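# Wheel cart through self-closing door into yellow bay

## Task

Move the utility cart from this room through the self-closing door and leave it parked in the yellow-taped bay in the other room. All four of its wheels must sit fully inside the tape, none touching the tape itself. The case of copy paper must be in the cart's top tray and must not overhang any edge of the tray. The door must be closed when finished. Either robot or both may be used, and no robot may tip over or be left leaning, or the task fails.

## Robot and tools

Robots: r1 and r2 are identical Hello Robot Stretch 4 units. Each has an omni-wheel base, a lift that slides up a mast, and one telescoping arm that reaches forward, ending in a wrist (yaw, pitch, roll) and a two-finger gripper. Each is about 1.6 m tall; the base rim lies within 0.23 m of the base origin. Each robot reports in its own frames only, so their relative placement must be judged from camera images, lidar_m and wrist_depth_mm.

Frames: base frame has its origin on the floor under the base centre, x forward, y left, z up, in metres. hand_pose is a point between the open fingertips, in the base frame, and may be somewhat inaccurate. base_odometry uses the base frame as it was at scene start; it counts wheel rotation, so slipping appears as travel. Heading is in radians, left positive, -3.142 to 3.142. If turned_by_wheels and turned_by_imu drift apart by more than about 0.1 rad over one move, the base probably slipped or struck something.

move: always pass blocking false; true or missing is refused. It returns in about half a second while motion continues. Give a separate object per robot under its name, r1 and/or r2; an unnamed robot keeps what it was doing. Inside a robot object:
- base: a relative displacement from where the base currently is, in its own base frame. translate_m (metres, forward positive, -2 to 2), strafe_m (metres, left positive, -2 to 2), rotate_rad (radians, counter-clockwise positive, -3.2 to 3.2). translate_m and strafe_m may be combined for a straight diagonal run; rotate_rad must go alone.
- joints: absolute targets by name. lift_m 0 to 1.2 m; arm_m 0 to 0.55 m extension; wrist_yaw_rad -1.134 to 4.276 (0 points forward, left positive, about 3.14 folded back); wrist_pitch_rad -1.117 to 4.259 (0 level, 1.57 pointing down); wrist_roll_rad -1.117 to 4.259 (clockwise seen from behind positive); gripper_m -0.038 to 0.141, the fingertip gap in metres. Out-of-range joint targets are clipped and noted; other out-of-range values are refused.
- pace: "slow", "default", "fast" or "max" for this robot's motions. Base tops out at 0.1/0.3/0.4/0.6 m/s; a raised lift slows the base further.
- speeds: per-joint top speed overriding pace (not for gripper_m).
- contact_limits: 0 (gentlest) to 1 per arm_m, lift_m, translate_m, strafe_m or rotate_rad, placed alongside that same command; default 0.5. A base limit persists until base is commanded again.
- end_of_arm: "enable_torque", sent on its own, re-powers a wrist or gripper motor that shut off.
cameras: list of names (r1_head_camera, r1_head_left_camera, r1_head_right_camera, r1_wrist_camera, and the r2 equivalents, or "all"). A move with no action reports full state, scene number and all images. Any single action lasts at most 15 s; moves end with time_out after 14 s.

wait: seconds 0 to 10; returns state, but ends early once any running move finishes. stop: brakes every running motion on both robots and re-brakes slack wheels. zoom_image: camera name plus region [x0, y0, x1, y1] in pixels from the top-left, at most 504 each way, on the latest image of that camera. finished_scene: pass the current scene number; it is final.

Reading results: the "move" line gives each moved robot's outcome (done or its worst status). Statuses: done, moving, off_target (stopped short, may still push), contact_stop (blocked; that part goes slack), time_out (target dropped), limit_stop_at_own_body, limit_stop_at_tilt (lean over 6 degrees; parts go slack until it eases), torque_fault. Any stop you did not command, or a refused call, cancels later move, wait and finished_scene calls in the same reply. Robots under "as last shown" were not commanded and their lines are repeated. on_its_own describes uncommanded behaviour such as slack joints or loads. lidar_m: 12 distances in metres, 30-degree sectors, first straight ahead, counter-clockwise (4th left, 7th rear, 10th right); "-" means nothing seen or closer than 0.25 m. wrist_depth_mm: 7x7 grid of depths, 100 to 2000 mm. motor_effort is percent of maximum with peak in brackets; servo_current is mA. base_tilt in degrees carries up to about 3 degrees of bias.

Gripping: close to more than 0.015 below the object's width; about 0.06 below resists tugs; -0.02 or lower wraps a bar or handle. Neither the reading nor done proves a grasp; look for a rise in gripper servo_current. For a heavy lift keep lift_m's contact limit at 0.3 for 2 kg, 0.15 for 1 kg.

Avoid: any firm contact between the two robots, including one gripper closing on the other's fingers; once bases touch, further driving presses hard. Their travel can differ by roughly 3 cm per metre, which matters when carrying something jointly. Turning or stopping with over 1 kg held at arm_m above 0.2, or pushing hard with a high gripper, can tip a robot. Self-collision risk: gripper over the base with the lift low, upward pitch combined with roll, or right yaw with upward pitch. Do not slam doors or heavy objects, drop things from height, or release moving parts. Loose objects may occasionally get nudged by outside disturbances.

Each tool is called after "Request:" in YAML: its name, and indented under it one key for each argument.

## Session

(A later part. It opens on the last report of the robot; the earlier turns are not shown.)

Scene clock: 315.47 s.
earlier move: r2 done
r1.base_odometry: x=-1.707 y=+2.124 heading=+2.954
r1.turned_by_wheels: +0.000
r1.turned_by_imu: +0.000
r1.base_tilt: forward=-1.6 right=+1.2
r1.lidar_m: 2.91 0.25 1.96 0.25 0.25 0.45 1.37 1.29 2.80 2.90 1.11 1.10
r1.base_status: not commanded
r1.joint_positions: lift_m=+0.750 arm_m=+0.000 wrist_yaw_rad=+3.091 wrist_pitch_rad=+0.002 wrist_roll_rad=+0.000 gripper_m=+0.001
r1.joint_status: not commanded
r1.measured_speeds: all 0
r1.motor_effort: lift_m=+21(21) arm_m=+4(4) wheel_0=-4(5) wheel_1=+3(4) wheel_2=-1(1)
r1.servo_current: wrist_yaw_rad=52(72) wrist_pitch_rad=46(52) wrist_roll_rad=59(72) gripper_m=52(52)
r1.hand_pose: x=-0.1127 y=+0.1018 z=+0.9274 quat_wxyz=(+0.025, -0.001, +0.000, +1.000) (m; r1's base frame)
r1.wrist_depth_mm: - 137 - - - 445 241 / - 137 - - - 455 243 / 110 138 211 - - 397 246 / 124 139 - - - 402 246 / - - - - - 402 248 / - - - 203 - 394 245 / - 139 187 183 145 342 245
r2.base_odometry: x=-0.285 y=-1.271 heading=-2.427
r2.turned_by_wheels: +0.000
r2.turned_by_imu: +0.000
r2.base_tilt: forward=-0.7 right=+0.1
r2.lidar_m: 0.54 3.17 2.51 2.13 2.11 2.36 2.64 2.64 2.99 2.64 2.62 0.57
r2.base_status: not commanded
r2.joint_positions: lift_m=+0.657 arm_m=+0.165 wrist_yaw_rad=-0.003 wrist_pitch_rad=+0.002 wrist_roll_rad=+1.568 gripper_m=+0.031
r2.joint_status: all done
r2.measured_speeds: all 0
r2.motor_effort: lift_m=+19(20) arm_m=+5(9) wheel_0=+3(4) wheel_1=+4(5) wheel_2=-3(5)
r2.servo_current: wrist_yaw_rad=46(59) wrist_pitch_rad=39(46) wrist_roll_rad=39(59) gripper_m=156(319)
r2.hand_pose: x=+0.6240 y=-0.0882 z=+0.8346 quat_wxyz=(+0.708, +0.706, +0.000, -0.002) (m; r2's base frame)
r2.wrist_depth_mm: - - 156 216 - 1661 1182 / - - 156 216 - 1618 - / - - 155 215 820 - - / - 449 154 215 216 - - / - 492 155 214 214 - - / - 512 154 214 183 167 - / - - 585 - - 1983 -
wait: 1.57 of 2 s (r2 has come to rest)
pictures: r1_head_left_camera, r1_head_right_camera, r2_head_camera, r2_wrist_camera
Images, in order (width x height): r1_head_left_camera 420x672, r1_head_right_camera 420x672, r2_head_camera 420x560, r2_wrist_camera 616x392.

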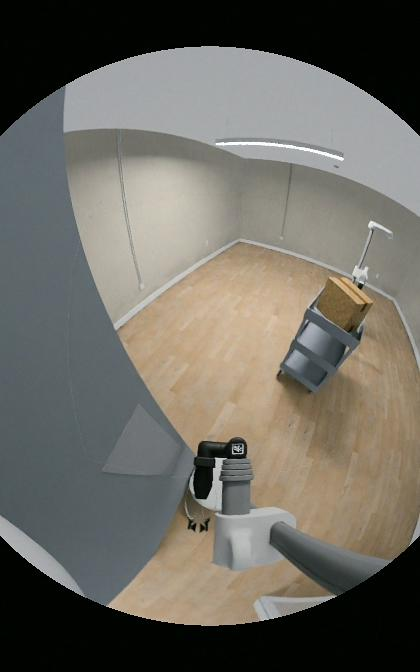

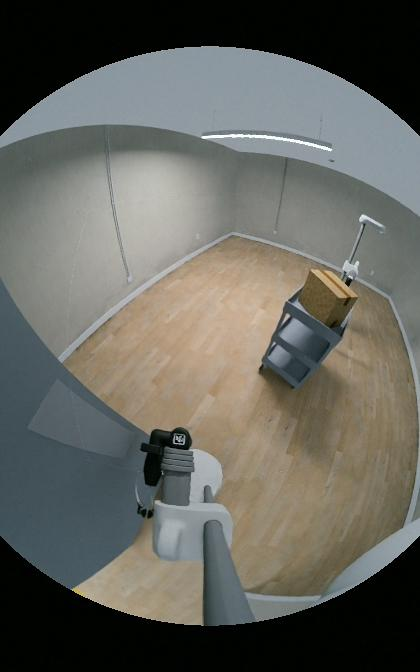

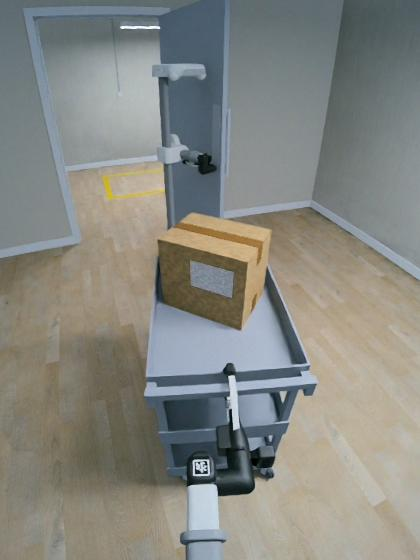

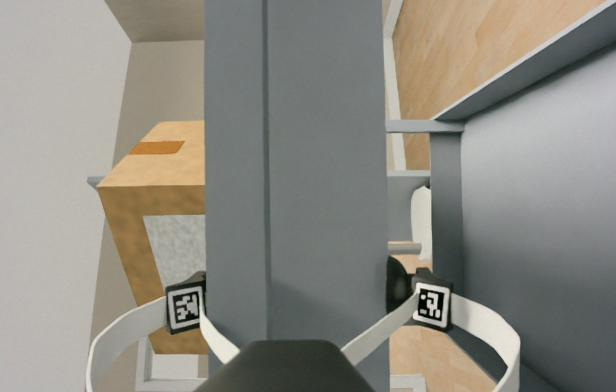

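Request:
move:
  blocking: false
  r2: {"base":{"translate_m":-0.466,"strafe_m":-0.181},"pace":"slow"}

Request:
wait:
  seconds: 7
  cameras: ["r2_wrist_camera","r2_head_camera","r2_head_left_camera"]

Scene clock: 353.93 s.
move: r2 moving
r1: as last shown
r1.base_tilt: forward=-1.6 right=+1.3
r1.lidar_m: 2.91 0.25 1.97 0.25 0.25 0.44 1.34 1.28 2.79 2.87 1.15 1.13
r1.motor_effort: lift_m=+21(21) arm_m=+4(4) wheel_0=-4(5) wheel_1=+3(3) wheel_2=-1(1)
r1.servo_current: wrist_yaw_rad=65(72) wrist_pitch_rad=46(46) wrist_roll_rad=52(52) gripper_m=46(52)
r1.wrist_depth_mm: - 137 - - - 445 240 / - 137 - - - 455 244 / 110 137 211 - - 397 247 / 124 139 - - - 402 248 / - - - - - 404 247 / - - - 203 - 402 246 / - 139 188 183 145 343 244
r2.base_odometry: x=-0.279 y=-1.259 heading=-2.428
r2.turned_by_wheels: +0.000
r2.turned_by_imu: +0.000
r2.base_tilt: forward=-0.6 right=+0.1
r2.lidar_m: 0.54 3.19 2.53 2.12 2.12 2.36 2.64 2.63 2.96 2.64 2.63 0.57
r2.base_status: translate_m moving; strafe_m moving
r2.joint_positions: lift_m=+0.657 arm_m=+0.165 wrist_yaw_rad=-0.001 wrist_pitch_rad=+0.002 wrist_roll_rad=+1.568 gripper_m=+0.031
r2.joint_status: not commanded
r2.measured_speeds: translate_m=-0.048 strafe_m=-0.019 rotate_rad=+0.003 lift_m=+0.000 arm_m=+0.000 wrist_yaw_rad=+0.000 wrist_pitch_rad=+0.000 wrist_roll_rad=+0.000
r2.motor_effort: lift_m=+19(19) arm_m=+3(6) wheel_0=-2(7) wheel_1=-7(9) wheel_2=+12(13)
r2.servo_current: wrist_yaw_rad=52(59) wrist_pitch_rad=39(46) wrist_roll_rad=26(59) gripper_m=156(163)
r2.hand_pose: x=+0.6242 y=-0.0877 z=+0.8346 quat_wxyz=(+0.708, +0.706, +0.000, -0.001) (m; r2's base frame)
r2.wrist_depth_mm: - - 156 217 - 1576 1160 / - - 156 216 - 1618 - / - - 155 216 831 - - / - 449 155 215 216 - - / - 496 154 214 215 - - / - 512 155 214 184 167 - / - - 585 - - 1983 -
pictures: none

Scene clock: 359.63 s.
earlier move: r2 done
r1.base_odometry: x=-1.707 y=+2.124 heading=+2.954
r1.turned_by_wheels: +0.000
r1.turned_by_imu: +0.000
r1.base_tilt: forward=-1.6 right=+1.3
r1.lidar_m: 2.90 0.25 1.97 0.25 0.25 0.46 1.36 1.28 2.79 2.88 1.60 1.56
r1.base_status: not commanded
r1.joint_positions: lift_m=+0.750 arm_m=+0.000 wrist_yaw_rad=+3.091 wrist_pitch_rad=+0.002 wrist_roll_rad=+0.000 gripper_m=+0.001
r1.joint_status: not commanded
r1.measured_speeds: all 0
r1.motor_effort: lift_m=+21(21) arm_m=+4(4) wheel_0=-5(5) wheel_1=+3(4) wheel_2=+0(1)
r1.servo_current: wrist_yaw_rad=46(78) wrist_pitch_rad=46(52) wrist_roll_rad=65(65) gripper_m=46(59)
r1.hand_pose: x=-0.1127 y=+0.1018 z=+0.9274 quat_wxyz=(+0.025, -0.001, +0.000, +1.000) (m; r1's base frame)
r1.wrist_depth_mm: - 138 - - - 449 241 / - 137 - - - 459 243 / 110 138 211 - - 397 247 / 124 140 - - - 402 248 / - - - - - 399 248 / - - - 202 - 399 246 / - 139 188 183 145 342 246
r2.base_odometry: x=-0.052 y=-0.829 heading=-2.427
r2.turned_by_wheels: +0.001
r2.turned_by_imu: +0.003
r2.base_tilt: forward=-0.7 right=+0.0
r2.lidar_m: 0.53 0.55 2.60 2.12 2.11 2.43 2.16 2.14 2.44 2.62 2.60 0.61
r2.base_status: done
r2.joint_positions: lift_m=+0.657 arm_m=+0.165 wrist_yaw_rad=+0.004 wrist_pitch_rad=-0.003 wrist_roll_rad=+1.568 gripper_m=+0.031
r2.joint_status: not commanded
r2.measured_speeds: all 0
r2.motor_effort: lift_m=+17(19) arm_m=-4(6) wheel_0=+1(11) wheel_1=-3(9) wheel_2=+7(16)
r2.servo_current: wrist_yaw_rad=46(72) wrist_pitch_rad=39(52) wrist_roll_rad=39(59) gripper_m=59(163)
r2.hand_pose: x=+0.6247 y=-0.0863 z=+0.8362 quat_wxyz=(+0.708, +0.706, +0.000, +0.002) (m; r2's base frame)
r2.wrist_depth_mm: - - - 230 278 1397 1078 / - - - 266 274 1537 1138 / - - - 259 260 1756 - / - - 634 252 255 831 - / - - 480 244 247 - - / - - 186 189 187 - - / - - 535 - - - -
wait: 5.70 of 7 s (r2 has come to rest)
pictures: r2_head_camera, r2_head_left_camera, r2_wrist_camera
Images, in order (width x height): r2_head_camera 420x560, r2_head_left_camera 420x672, r2_wrist_camera 616x392.

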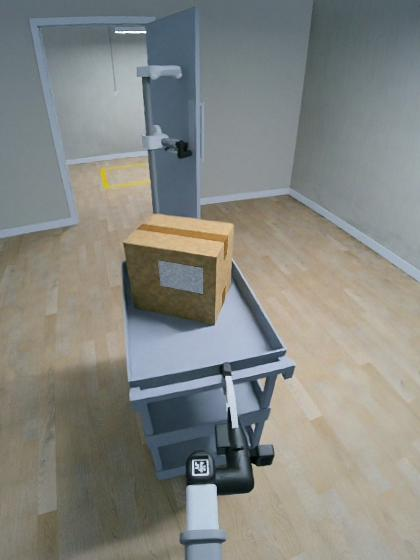

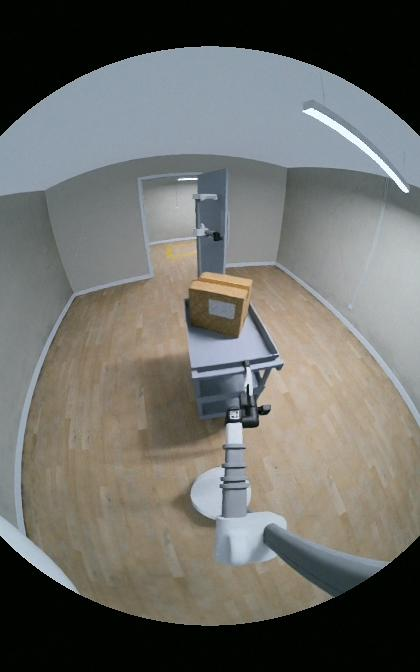

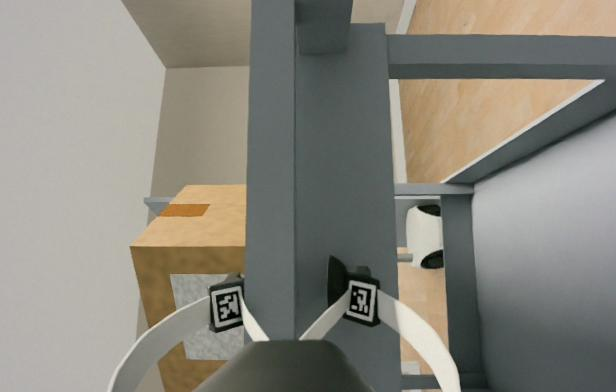

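Request:
move:
  blocking: false
  r2: {"base":{"rotate_rad":0.25},"pace":"slow"}

Request:
wait:
  seconds: 2

Request:
move:
  blocking: false
  r2: {"base":{"translate_m":-0.5,"strafe_m":-0.05},"pace":"slow"}

Request:
wait:
  seconds: 7
  cameras: ["r2_wrist_camera","r2_head_camera"]

Scene clock: 367.77 s.
move: r2 moving
r1: as last shown
r1.lidar_m: 2.91 0.25 1.96 0.25 0.25 0.43 1.37 1.28 2.80 2.89 1.56 1.56
r1.motor_effort: lift_m=+21(21) arm_m=+4(4) wheel_0=-5(5) wheel_1=+3(3) wheel_2=-1(1)
r1.servo_current: wrist_yaw_rad=59(72) wrist_pitch_rad=46(46) wrist_roll_rad=46(59) gripper_m=52(52)
r1.wrist_depth_mm: - 137 - - - 445 240 / - 137 - - - 462 243 / 110 138 211 - - 397 246 / 124 139 - - - 402 248 / - - - - - 402 247 / - - - 203 - 397 247 / - 140 187 183 145 343 245
r2.base_odometry: x=-0.052 y=-0.829 heading=-2.304
r2.turned_by_wheels: +0.123
r2.turned_by_imu: +0.119
r2.base_tilt: forward=-0.7 right=+0.1
r2.lidar_m: 0.56 3.66 2.41 2.11 2.11 2.37 2.13 2.15 2.61 2.59 2.61 0.60
r2.base_status: rotate_rad moving
r2.joint_positions: lift_m=+0.657 arm_m=+0.165 wrist_yaw_rad=-0.012 wrist_pitch_rad=-0.003 wrist_roll_rad=+1.569 gripper_m=+0.030
r2.joint_status: not commanded
r2.measured_speeds: translate_m=+0.003 strafe_m=-0.001 rotate_rad=+0.490 lift_m=+0.000 arm_m=+0.000 wrist_yaw_rad=-0.004 wrist_pitch_rad=+0.000 wrist_roll_rad=+0.001
r2.motor_effort: lift_m=+16(17) arm_m=-3(5) wheel_0=-15(16) wheel_1=-10(10) wheel_2=-18(19)
r2.servo_current: wrist_yaw_rad=65(78) wrist_pitch_rad=52(52) wrist_roll_rad=46(52) gripper_m=52(65)
r2.hand_pose: x=+0.6232 y=-0.0908 z=+0.8362 quat_wxyz=(+0.708, +0.706, -0.005, -0.003) (m; r2's base frame)
r2.wrist_depth_mm: - - - 254 263 1430 1078 / - - - 253 253 1708 535 / - - 676 248 250 842 - / - - 480 245 246 831 - / - - 488 243 243 - - / - - 186 183 187 - - / - - 580 - - - -
pictures: none

Scene clock: 368.57 s.
earlier move: r2 done
r1.base_odometry: x=-1.707 y=+2.124 heading=+2.954
r1.turned_by_wheels: +0.000
r1.turned_by_imu: +0.000
r1.base_tilt: forward=-1.6 right=+1.3
r1.lidar_m: 2.92 0.25 1.97 0.25 0.25 0.45 1.37 1.28 2.78 2.87 1.53 1.55
r1.base_status: not commanded
r1.joint_positions: lift_m=+0.750 arm_m=+0.000 wrist_yaw_rad=+3.091 wrist_pitch_rad=+0.002 wrist_roll_rad=+0.000 gripper_m=+0.001
r1.joint_status: not commanded
r1.measured_speeds: all 0
r1.motor_effort: lift_m=+21(21) arm_m=+4(4) wheel_0=-5(5) wheel_1=+3(3) wheel_2=+0(1)
r1.servo_current: wrist_yaw_rad=46(72) wrist_pitch_rad=46(52) wrist_roll_rad=46(65) gripper_m=46(52)
r1.hand_pose: x=-0.1127 y=+0.1018 z=+0.9274 quat_wxyz=(+0.025, -0.001, +0.000, +1.000) (m; r1's base frame)
r1.wrist_depth_mm: - 137 - - - 449 240 / - 137 - - - 455 244 / 110 138 211 - - 397 247 / 125 139 - - - 402 248 / - - - - - 402 247 / - - - 204 - 399 246 / - 139 188 183 144 342 244
r2.base_odometry: x=-0.052 y=-0.829 heading=-2.178
r2.turned_by_wheels: +0.126
r2.turned_by_imu: +0.123
r2.base_tilt: forward=-0.6 right=+0.1
r2.lidar_m: 0.59 3.26 2.30 2.12 2.15 2.28 2.14 2.19 2.77 2.59 2.64 0.56
r2.base_status: done
r2.joint_positions: lift_m=+0.657 arm_m=+0.165 wrist_yaw_rad=-0.003 wrist_pitch_rad=-0.003 wrist_roll_rad=+1.569 gripper_m=+0.030
r2.joint_status: not commanded
r2.measured_speeds: all 0
r2.motor_effort: lift_m=+17(17) arm_m=+4(5) wheel_0=-2(17) wheel_1=-3(10) wheel_2=-5(19)
r2.servo_current: wrist_yaw_rad=39(78) wrist_pitch_rad=46(52) wrist_roll_rad=46(59) gripper_m=59(65)
r2.hand_pose: x=+0.6240 y=-0.0883 z=+0.8362 quat_wxyz=(+0.708, +0.706, -0.002, +0.000) (m; r2's base frame)
r2.wrist_depth_mm: - - - 207 208 1708 - / - - 508 214 214 788 - / - 473 445 220 223 - - / - - 496 229 232 831 - / - - 585 235 239 - - / - - 186 186 187 1808 - / - - - - - 1756 477
wait: 0.80 of 2 s (r2 has come to rest)
pictures: none

Scene clock: 369.07 s.
move: r2 moving
r1: as last shown
r1.base_tilt: forward=-1.5 right=+1.2
r1.lidar_m: 2.90 0.25 1.98 0.26 0.25 0.48 1.35 1.26 2.79 2.88 1.57 1.55
r1.motor_effort: lift_m=+21(21) arm_m=+4(4) wheel_0=-4(5) wheel_1=+3(3) wheel_2=+0(1)
r1.servo_current: wrist_yaw_rad=59(59) wrist_pitch_rad=39(46) wrist_roll_rad=52(65) gripper_m=46(59)
r1.wrist_depth_mm: - 137 - - - 445 240 / - 137 - - - 459 244 / 110 138 211 - - 397 247 / 124 139 - - - 399 248 / - - - - - 399 248 / - - - 203 - 399 246 / - 139 187 183 145 343 245
r2.base_odometry: x=-0.046 y=-0.818 heading=-2.178
r2.turned_by_wheels: +0.000
r2.turned_by_imu: +0.000
r2.base_tilt: forward=-0.7 right=+0.1
r2.lidar_m: 0.58 3.25 2.26 2.10 2.16 2.24 2.13 2.18 2.75 2.59 2.66 0.56
r2.base_status: translate_m moving; strafe_m moving
r2.joint_positions: lift_m=+0.657 arm_m=+0.165 wrist_yaw_rad=-0.001 wrist_pitch_rad=-0.003 wrist_roll_rad=+1.569 gripper_m=+0.030
r2.joint_status: not commanded
r2.measured_speeds: translate_m=-0.048 strafe_m=-0.005 rotate_rad=+0.002 lift_m=+0.000 arm_m=+0.000 wrist_yaw_rad=+0.008 wrist_pitch_rad=+0.000 wrist_roll_rad=+0.000
r2.motor_effort: lift_m=+17(17) arm_m=+3(5) wheel_0=-4(10) wheel_1=-9(9) wheel_2=+12(12)
r2.servo_current: wrist_yaw_rad=46(52) wrist_pitch_rad=46(46) wrist_roll_rad=46(52) gripper_m=59(59)
r2.hand_pose: x=+0.6242 y=-0.0876 z=+0.8362 quat_wxyz=(+0.708, +0.706, -0.001, +0.001) (m; r2's base frame)
r2.wrist_depth_mm: - - - 208 209 1756 - / - - 504 216 216 778 - / - 477 452 224 224 798 - / - - 504 232 234 842 - / - - 609 239 241 - - / - - 191 189 187 1921 - / - - - - - 1537 473
pictures: none

Scene clock: 374.87 s.
earlier move: r2 done
r1.base_odometry: x=-1.707 y=+2.124 heading=+2.954
r1.turned_by_wheels: +0.000
r1.turned_by_imu: +0.000
r1.base_tilt: forward=-1.6 right=+1.3
r1.lidar_m: 2.90 0.25 1.96 0.25 0.25 0.45 1.36 1.27 2.77 2.89 2.07 2.03
r1.base_status: not commanded
r1.joint_positions: lift_m=+0.750 arm_m=+0.000 wrist_yaw_rad=+3.091 wrist_pitch_rad=+0.002 wrist_roll_rad=+0.000 gripper_m=+0.001
r1.joint_status: not commanded
r1.measured_speeds: all 0
r1.motor_effort: lift_m=+21(22) arm_m=+4(4) wheel_0=-4(5) wheel_1=+3(4) wheel_2=-1(1)
r1.servo_current: wrist_yaw_rad=59(65) wrist_pitch_rad=39(52) wrist_roll_rad=59(72) gripper_m=46(59)
r1.hand_pose: x=-0.1127 y=+0.1018 z=+0.9274 quat_wxyz=(+0.025, -0.001, +0.000, +1.000) (m; r1's base frame)
r1.wrist_depth_mm: - 137 - - - 445 241 / - 137 - - - 459 243 / 110 138 211 - - 402 246 / 124 139 - - - 402 246 / - - - - - 399 247 / - - - 203 - 399 247 / - 140 189 183 144 342 244
r2.base_odometry: x=+0.192 y=-0.390 heading=-2.178
r2.turned_by_wheels: +0.000
r2.turned_by_imu: +0.003
r2.base_tilt: forward=-0.7 right=+0.0
r2.lidar_m: 0.56 0.61 2.27 2.11 2.21 1.76 1.64 1.69 2.23 2.59 2.64 0.59
r2.base_status: done
r2.joint_positions: lift_m=+0.657 arm_m=+0.165 wrist_yaw_rad=+0.002 wrist_pitch_rad=-0.003 wrist_roll_rad=+1.569 gripper_m=+0.030
r2.joint_status: not commanded
r2.measured_speeds: all 0
r2.motor_effort: lift_m=+17(17) arm_m=+4(5) wheel_0=+0(11) wheel_1=-4(10) wheel_2=+8(14)
r2.servo_current: wrist_yaw_rad=33(65) wrist_pitch_rad=39(52) wrist_roll_rad=52(65) gripper_m=59(72)
r2.hand_pose: x=+0.6245 y=-0.0867 z=+0.8362 quat_wxyz=(+0.708, +0.706, +0.000, +0.002) (m; r2's base frame)
r2.wrist_depth_mm: - - - 225 227 1397 1098 / - - - 229 229 1808 - / - - 530 234 234 820 - / - - 469 237 238 831 - / - - 517 240 241 854 - / - - 186 189 186 - - / - - - - - 1921 -
wait: 5.80 of 7 s (r2 has come to rest)
pictures: r2_head_camera, r2_wrist_camera
Images, in order (width x height): r2_head_camera 420x560, r2_wrist_camera 616x392.

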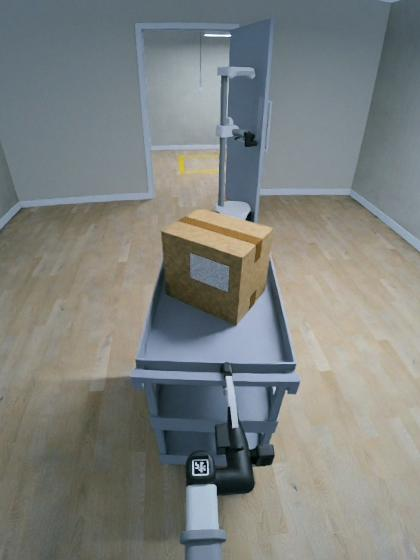

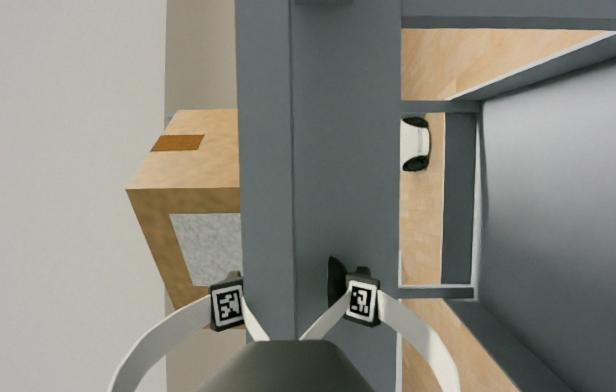

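Request:
move:
  blocking: false
  r2: {"base":{"rotate_rad":0.12},"pace":"slow"}

Request:
wait:
  seconds: 1.5

Request:
move:
  blocking: false
  r2: {"base":{"translate_m":1.2,"strafe_m":-0.14},"pace":"slow"}

Request:
wait:
  seconds: 6
  cameras: ["r2_head_camera"]

Request:
wait:
  seconds: 8
  cameras: ["r2_wrist_camera","r2_head_camera","r1_head_left_camera"]

Scene clock: 384.97 s.
move: r2 moving
r1: as last shown
r1.lidar_m: 2.92 0.25 1.97 0.25 0.25 0.48 1.40 1.29 2.80 2.86 2.08 2.02
r1.motor_effort: lift_m=+21(21) arm_m=+4(4) wheel_0=-5(5) wheel_1=+3(3) wheel_2=+0(1)
r1.servo_current: wrist_yaw_rad=52(59) wrist_pitch_rad=39(52) wrist_roll_rad=39(72) gripper_m=39(52)
r1.wrist_depth_mm: - 137 - - - 449 240 / - 137 - - - 455 244 / 110 137 211 - - 399 246 / 124 139 - - - 399 247 / - - - - - 402 248 / - - - 204 - 402 248 / - 139 187 183 145 342 244
r2.base_odometry: x=+0.192 y=-0.390 heading=-2.078
r2.turned_by_wheels: +0.100
r2.turned_by_imu: +0.097
r2.base_tilt: forward=-0.7 right=+0.1
r2.lidar_m: 0.59 2.98 2.19 2.13 2.28 1.71 1.63 1.74 2.45 2.58 2.73 0.58
r2.base_status: rotate_rad moving
r2.joint_positions: lift_m=+0.657 arm_m=+0.165 wrist_yaw_rad=-0.003 wrist_pitch_rad=-0.003 wrist_roll_rad=+1.569 gripper_m=+0.030
r2.joint_status: not commanded
r2.measured_speeds: translate_m=+0.000 strafe_m=-0.001 rotate_rad=+0.210 lift_m=+0.000 arm_m=+0.000 wrist_yaw_rad=+0.000 wrist_pitch_rad=+0.000 wrist_roll_rad=+0.000
r2.motor_effort: lift_m=+17(17) arm_m=+4(4) wheel_0=-6(10) wheel_1=-7(8) wheel_2=-9(12)
r2.servo_current: wrist_yaw_rad=46(59) wrist_pitch_rad=39(46) wrist_roll_rad=33(59) gripper_m=59(65)
r2.hand_pose: x=+0.6240 y=-0.0882 z=+0.8362 quat_wxyz=(+0.708, +0.706, -0.002, +0.000) (m; r2's base frame)
r2.wrist_depth_mm: - - - 215 216 1708 - / - - 539 221 222 788 - / - 496 459 226 229 798 - / - - 492 233 235 820 - / - - 564 238 240 - - / - - 188 189 187 1983 - / - - - - - 1808 480
pictures: none

Scene clock: 385.43 s.
earlier move: r2 done
r1.base_odometry: x=-1.707 y=+2.124 heading=+2.954
r1.turned_by_wheels: +0.000
r1.turned_by_imu: +0.000
r1.base_tilt: forward=-1.6 right=+1.3
r1.lidar_m: 2.91 0.25 1.97 0.25 0.25 0.46 1.37 1.29 2.79 2.88 2.07 2.02
r1.base_status: not commanded
r1.joint_positions: lift_m=+0.750 arm_m=+0.000 wrist_yaw_rad=+3.091 wrist_pitch_rad=+0.002 wrist_roll_rad=+0.000 gripper_m=+0.001
r1.joint_status: not commanded
r1.measured_speeds: all 0
r1.motor_effort: lift_m=+21(21) arm_m=+4(4) wheel_0=-4(5) wheel_1=+3(3) wheel_2=-1(1)
r1.servo_current: wrist_yaw_rad=46(65) wrist_pitch_rad=46(52) wrist_roll_rad=39(72) gripper_m=46(52)
r1.hand_pose: x=-0.1127 y=+0.1018 z=+0.9274 quat_wxyz=(+0.025, -0.001, +0.000, +1.000) (m; r1's base frame)
r1.wrist_depth_mm: - 137 - - - 449 240 / - 137 - - - 455 243 / 110 138 211 - - 399 248 / 124 139 - - - 399 247 / - - - - - 399 247 / - - - 204 - 397 247 / - 139 188 183 145 342 245
r2.base_odometry: x=+0.192 y=-0.390 heading=-2.059
r2.turned_by_wheels: +0.018
r2.turned_by_imu: +0.018
r2.base_tilt: forward=-0.7 right=+0.1
r2.lidar_m: 0.57 2.92 2.19 2.12 2.23 1.69 1.64 1.74 2.49 2.58 2.73 0.59
r2.base_status: done
r2.joint_positions: lift_m=+0.657 arm_m=+0.165 wrist_yaw_rad=-0.003 wrist_pitch_rad=-0.003 wrist_roll_rad=+1.569 gripper_m=+0.030
r2.joint_status: not commanded
r2.measured_speeds: all 0
r2.motor_effort: lift_m=+17(17) arm_m=+4(5) wheel_0=-8(11) wheel_1=-4(8) wheel_2=-7(12)
r2.servo_current: wrist_yaw_rad=33(65) wrist_pitch_rad=39(46) wrist_roll_rad=39(59) gripper_m=59(65)
r2.hand_pose: x=+0.6240 y=-0.0882 z=+0.8362 quat_wxyz=(+0.708, +0.706, -0.002, +0.000) (m; r2's base frame)
r2.wrist_depth_mm: - - - 211 211 1756 - / - - 492 218 218 778 - / - 480 449 224 227 798 - / - - 512 233 235 831 - / - - 591 237 239 - - / - - 190 189 186 1808 - / - - - - - 1537 477
wait: 0.47 of 1.5 s (r2 has come to rest)
pictures: none

Scene clock: 385.93 s.
move: r2 moving
r1: as last shown
r1.lidar_m: 2.93 0.25 1.98 0.25 0.25 0.44 1.35 1.28 2.80 2.90 2.05 2.00
r1.motor_effort: lift_m=+21(21) arm_m=+4(4) wheel_0=-5(5) wheel_1=+3(3) wheel_2=+0(1)
r1.servo_current: wrist_yaw_rad=46(59) wrist_pitch_rad=39(52) wrist_roll_rad=39(59) gripper_m=46(52)
r1.wrist_depth_mm: - 137 - - - 449 241 / - 137 - - - 459 244 / 110 137 211 - - 397 247 / 124 139 - - - 402 249 / - - - - - 404 247 / - - - 203 - 402 246 / - 139 187 183 145 342 243
r2.base_odometry: x=+0.185 y=-0.400 heading=-2.060
r2.turned_by_wheels: +0.000
r2.turned_by_imu: +0.000
r2.base_tilt: forward=-0.7 right=+0.1
r2.lidar_m: 0.57 2.92 2.20 2.13 2.25 1.70 1.66 1.77 2.49 2.57 2.73 0.58
r2.base_status: translate_m moving; strafe_m moving
r2.joint_positions: lift_m=+0.657 arm_m=+0.165 wrist_yaw_rad=-0.003 wrist_pitch_rad=-0.003 wrist_roll_rad=+1.569 gripper_m=+0.030
r2.joint_status: not commanded
r2.measured_speeds: translate_m=+0.048 strafe_m=-0.006 rotate_rad=-0.001 lift_m=+0.000 arm_m=+0.000 wrist_yaw_rad=+0.000 wrist_pitch_rad=+0.000 wrist_roll_rad=+0.000
r2.motor_effort: lift_m=+17(17) arm_m=+4(5) wheel_0=+2(6) wheel_1=+4(5) wheel_2=-12(15)
r2.servo_current: wrist_yaw_rad=52(59) wrist_pitch_rad=39(46) wrist_roll_rad=39(52) gripper_m=59(65)
r2.hand_pose: x=+0.6240 y=-0.0882 z=+0.8362 quat_wxyz=(+0.708, +0.706, -0.002, +0.000) (m; r2's base frame)
r2.wrist_depth_mm: - - - 211 211 1661 - / - - 488 216 218 778 - / - 484 449 224 225 798 - / - - 504 230 233 831 - / - - 591 236 239 - - / - - 185 187 187 1808 - / - - - - - 1576 469
pictures: none

Scene clock: 391.93 s.
earlier move: r2 moving
r1.base_odometry: x=-1.707 y=+2.124 heading=+2.954
r1.turned_by_wheels: +0.000
r1.turned_by_imu: +0.000
r1.base_tilt: forward=-1.6 right=+1.3
r1.lidar_m: 2.93 0.25 1.99 0.25 0.25 0.46 1.36 1.30 2.77 2.88 1.45 1.45
r1.base_status: not commanded
r1.joint_positions: lift_m=+0.750 arm_m=+0.000 wrist_yaw_rad=+3.091 wrist_pitch_rad=+0.002 wrist_roll_rad=+0.000 gripper_m=+0.001
r1.joint_status: not commanded
r1.measured_speeds: all 0
r1.motor_effort: lift_m=+21(22) arm_m=+4(4) wheel_0=-5(5) wheel_1=+3(3) wheel_2=-1(1)
r1.servo_current: wrist_yaw_rad=46(72) wrist_pitch_rad=46(52) wrist_roll_rad=52(72) gripper_m=52(52)
r1.hand_pose: x=-0.1127 y=+0.1018 z=+0.9274 quat_wxyz=(+0.025, -0.001, +0.000, +1.000) (m; r1's base frame)
r1.wrist_depth_mm: - 137 - - - 449 240 / - 137 - - - 455 244 / 110 138 211 - - 399 246 / 124 139 - - - 402 247 / - - - - - 399 248 / - - - 204 - 399 246 / - 139 187 183 145 343 245
r2.base_odometry: x=-0.149 y=-0.884 heading=-2.059
r2.turned_by_wheels: +0.001
r2.turned_by_imu: +0.003
r2.base_tilt: forward=-0.7 right=+0.1
r2.lidar_m: 0.60 2.96 2.26 2.16 2.32 2.31 2.24 2.37 2.62 2.55 2.68 0.53
r2.base_status: translate_m moving; strafe_m moving
r2.joint_positions: lift_m=+0.657 arm_m=+0.165 wrist_yaw_rad=+0.002 wrist_pitch_rad=-0.003 wrist_roll_rad=+1.569 gripper_m=+0.030
r2.joint_status: not commanded
r2.measured_speeds: translate_m=+0.099 strafe_m=-0.011 rotate_rad=-0.001 lift_m=+0.000 arm_m=+0.000 wrist_yaw_rad=+0.000 wrist_pitch_rad=+0.000 wrist_roll_rad=+0.000
r2.motor_effort: lift_m=+17(17) arm_m=+4(5) wheel_0=+9(15) wheel_1=+6(9) wheel_2=-9(15)
r2.servo_current: wrist_yaw_rad=33(65) wrist_pitch_rad=46(52) wrist_roll_rad=46(65) gripper_m=52(72)
r2.hand_pose: x=+0.6244 y=-0.0870 z=+0.8362 quat_wxyz=(+0.708, +0.706, -0.001, +0.002) (m; r2's base frame)
r2.wrist_depth_mm: - 402 117 167 167 707 - / - 418 122 178 180 - - / - - 496 190 196 - - / - - 597 210 213 - - / - - - 226 234 1863 512 / - - 186 188 189 1661 459 / - - - - - 1464 1229
wait: 6.00 s; no rest
pictures: r2_head_camera
Images, in order (width x height): r2_head_camera 420x560.

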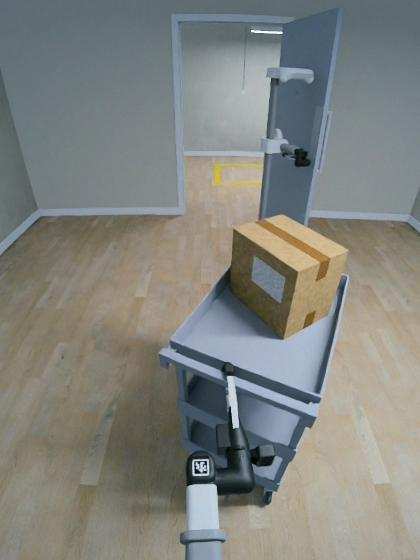

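Scene clock: 398.80 s.
earlier move: r2 done
r1.base_odometry: x=-1.707 y=+2.124 heading=+2.954
r1.turned_by_wheels: +0.000
r1.turned_by_imu: +0.000
r1.base_tilt: forward=-1.6 right=+1.3
r1.lidar_m: 2.90 0.25 1.97 0.25 0.25 0.42 1.36 1.28 2.77 2.89 1.10 0.88
r1.base_status: not commanded
r1.joint_positions: lift_m=+0.750 arm_m=+0.000 wrist_yaw_rad=+3.091 wrist_pitch_rad=+0.002 wrist_roll_rad=+0.000 gripper_m=+0.001
r1.joint_status: not commanded
r1.measured_speeds: all 0
r1.motor_effort: lift_m=+21(22) arm_m=+4(4) wheel_0=-4(5) wheel_1=+3(3) wheel_2=-1(1)
r1.servo_current: wrist_yaw_rad=46(72) wrist_pitch_rad=46(52) wrist_roll_rad=39(72) gripper_m=59(59)
r1.hand_pose: x=-0.1127 y=+0.1018 z=+0.9274 quat_wxyz=(+0.025, -0.001, +0.000, +1.000) (m; r1's base frame)
r1.wrist_depth_mm: - 137 - - - 449 241 / - 137 - - - 455 244 / 110 138 211 - - 399 246 / 124 139 - - - 402 247 / - - - - - 399 248 / - - - 203 - 399 247 / - 139 187 183 145 340 244
r2.base_odometry: x=-0.494 y=-1.384 heading=-2.059
r2.turned_by_wheels: -0.001
r2.turned_by_imu: +0.001
r2.base_tilt: forward=-0.7 right=+0.1
r2.lidar_m: 0.60 3.04 2.30 2.23 2.34 2.94 2.86 3.01 2.58 2.51 2.66 0.46
r2.base_status: done
r2.joint_positions: lift_m=+0.657 arm_m=+0.165 wrist_yaw_rad=-0.002 wrist_pitch_rad=-0.004 wrist_roll_rad=+1.569 gripper_m=+0.030
r2.joint_status: not commanded
r2.measured_speeds: all 0
r2.motor_effort: lift_m=+17(17) arm_m=+4(5) wheel_0=+2(15) wheel_1=+2(9) wheel_2=-7(15)
r2.servo_current: wrist_yaw_rad=39(65) wrist_pitch_rad=46(52) wrist_roll_rad=52(65) gripper_m=59(72)
r2.hand_pose: x=+0.6241 y=-0.0880 z=+0.8365 quat_wxyz=(+0.708, +0.706, -0.002, +0.001) (m; r2's base frame)
r2.wrist_depth_mm: - - - - 116 - - / - - - 134 134 - - / - - - 163 157 1537 530 / - - - 190 190 1708 473 / - - 125 219 241 1808 445 / - - 185 168 186 377 379 / - - - - - 1537 1229
wait: 6.87 of 8 s (r2 has come to rest)
pictures: r1_head_left_camera, r2_head_camera, r2_wrist_camera
Images, in order (width x height): r1_head_left_camera 420x672, r2_head_camera 420x560, r2_wrist_camera 616x392.

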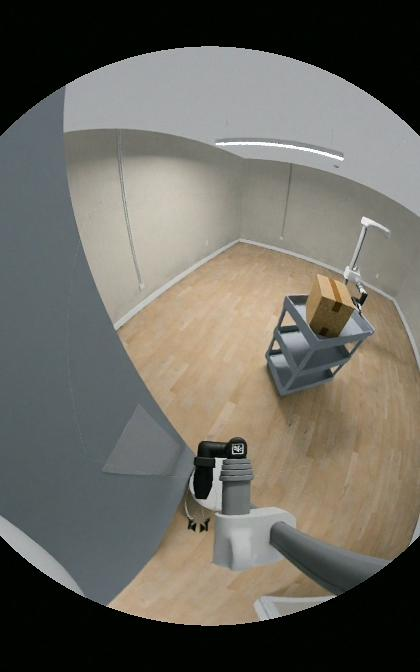

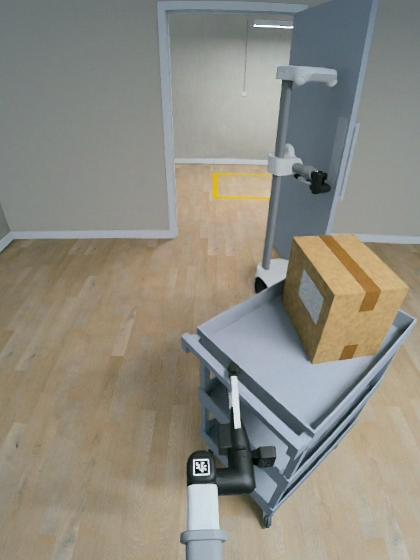

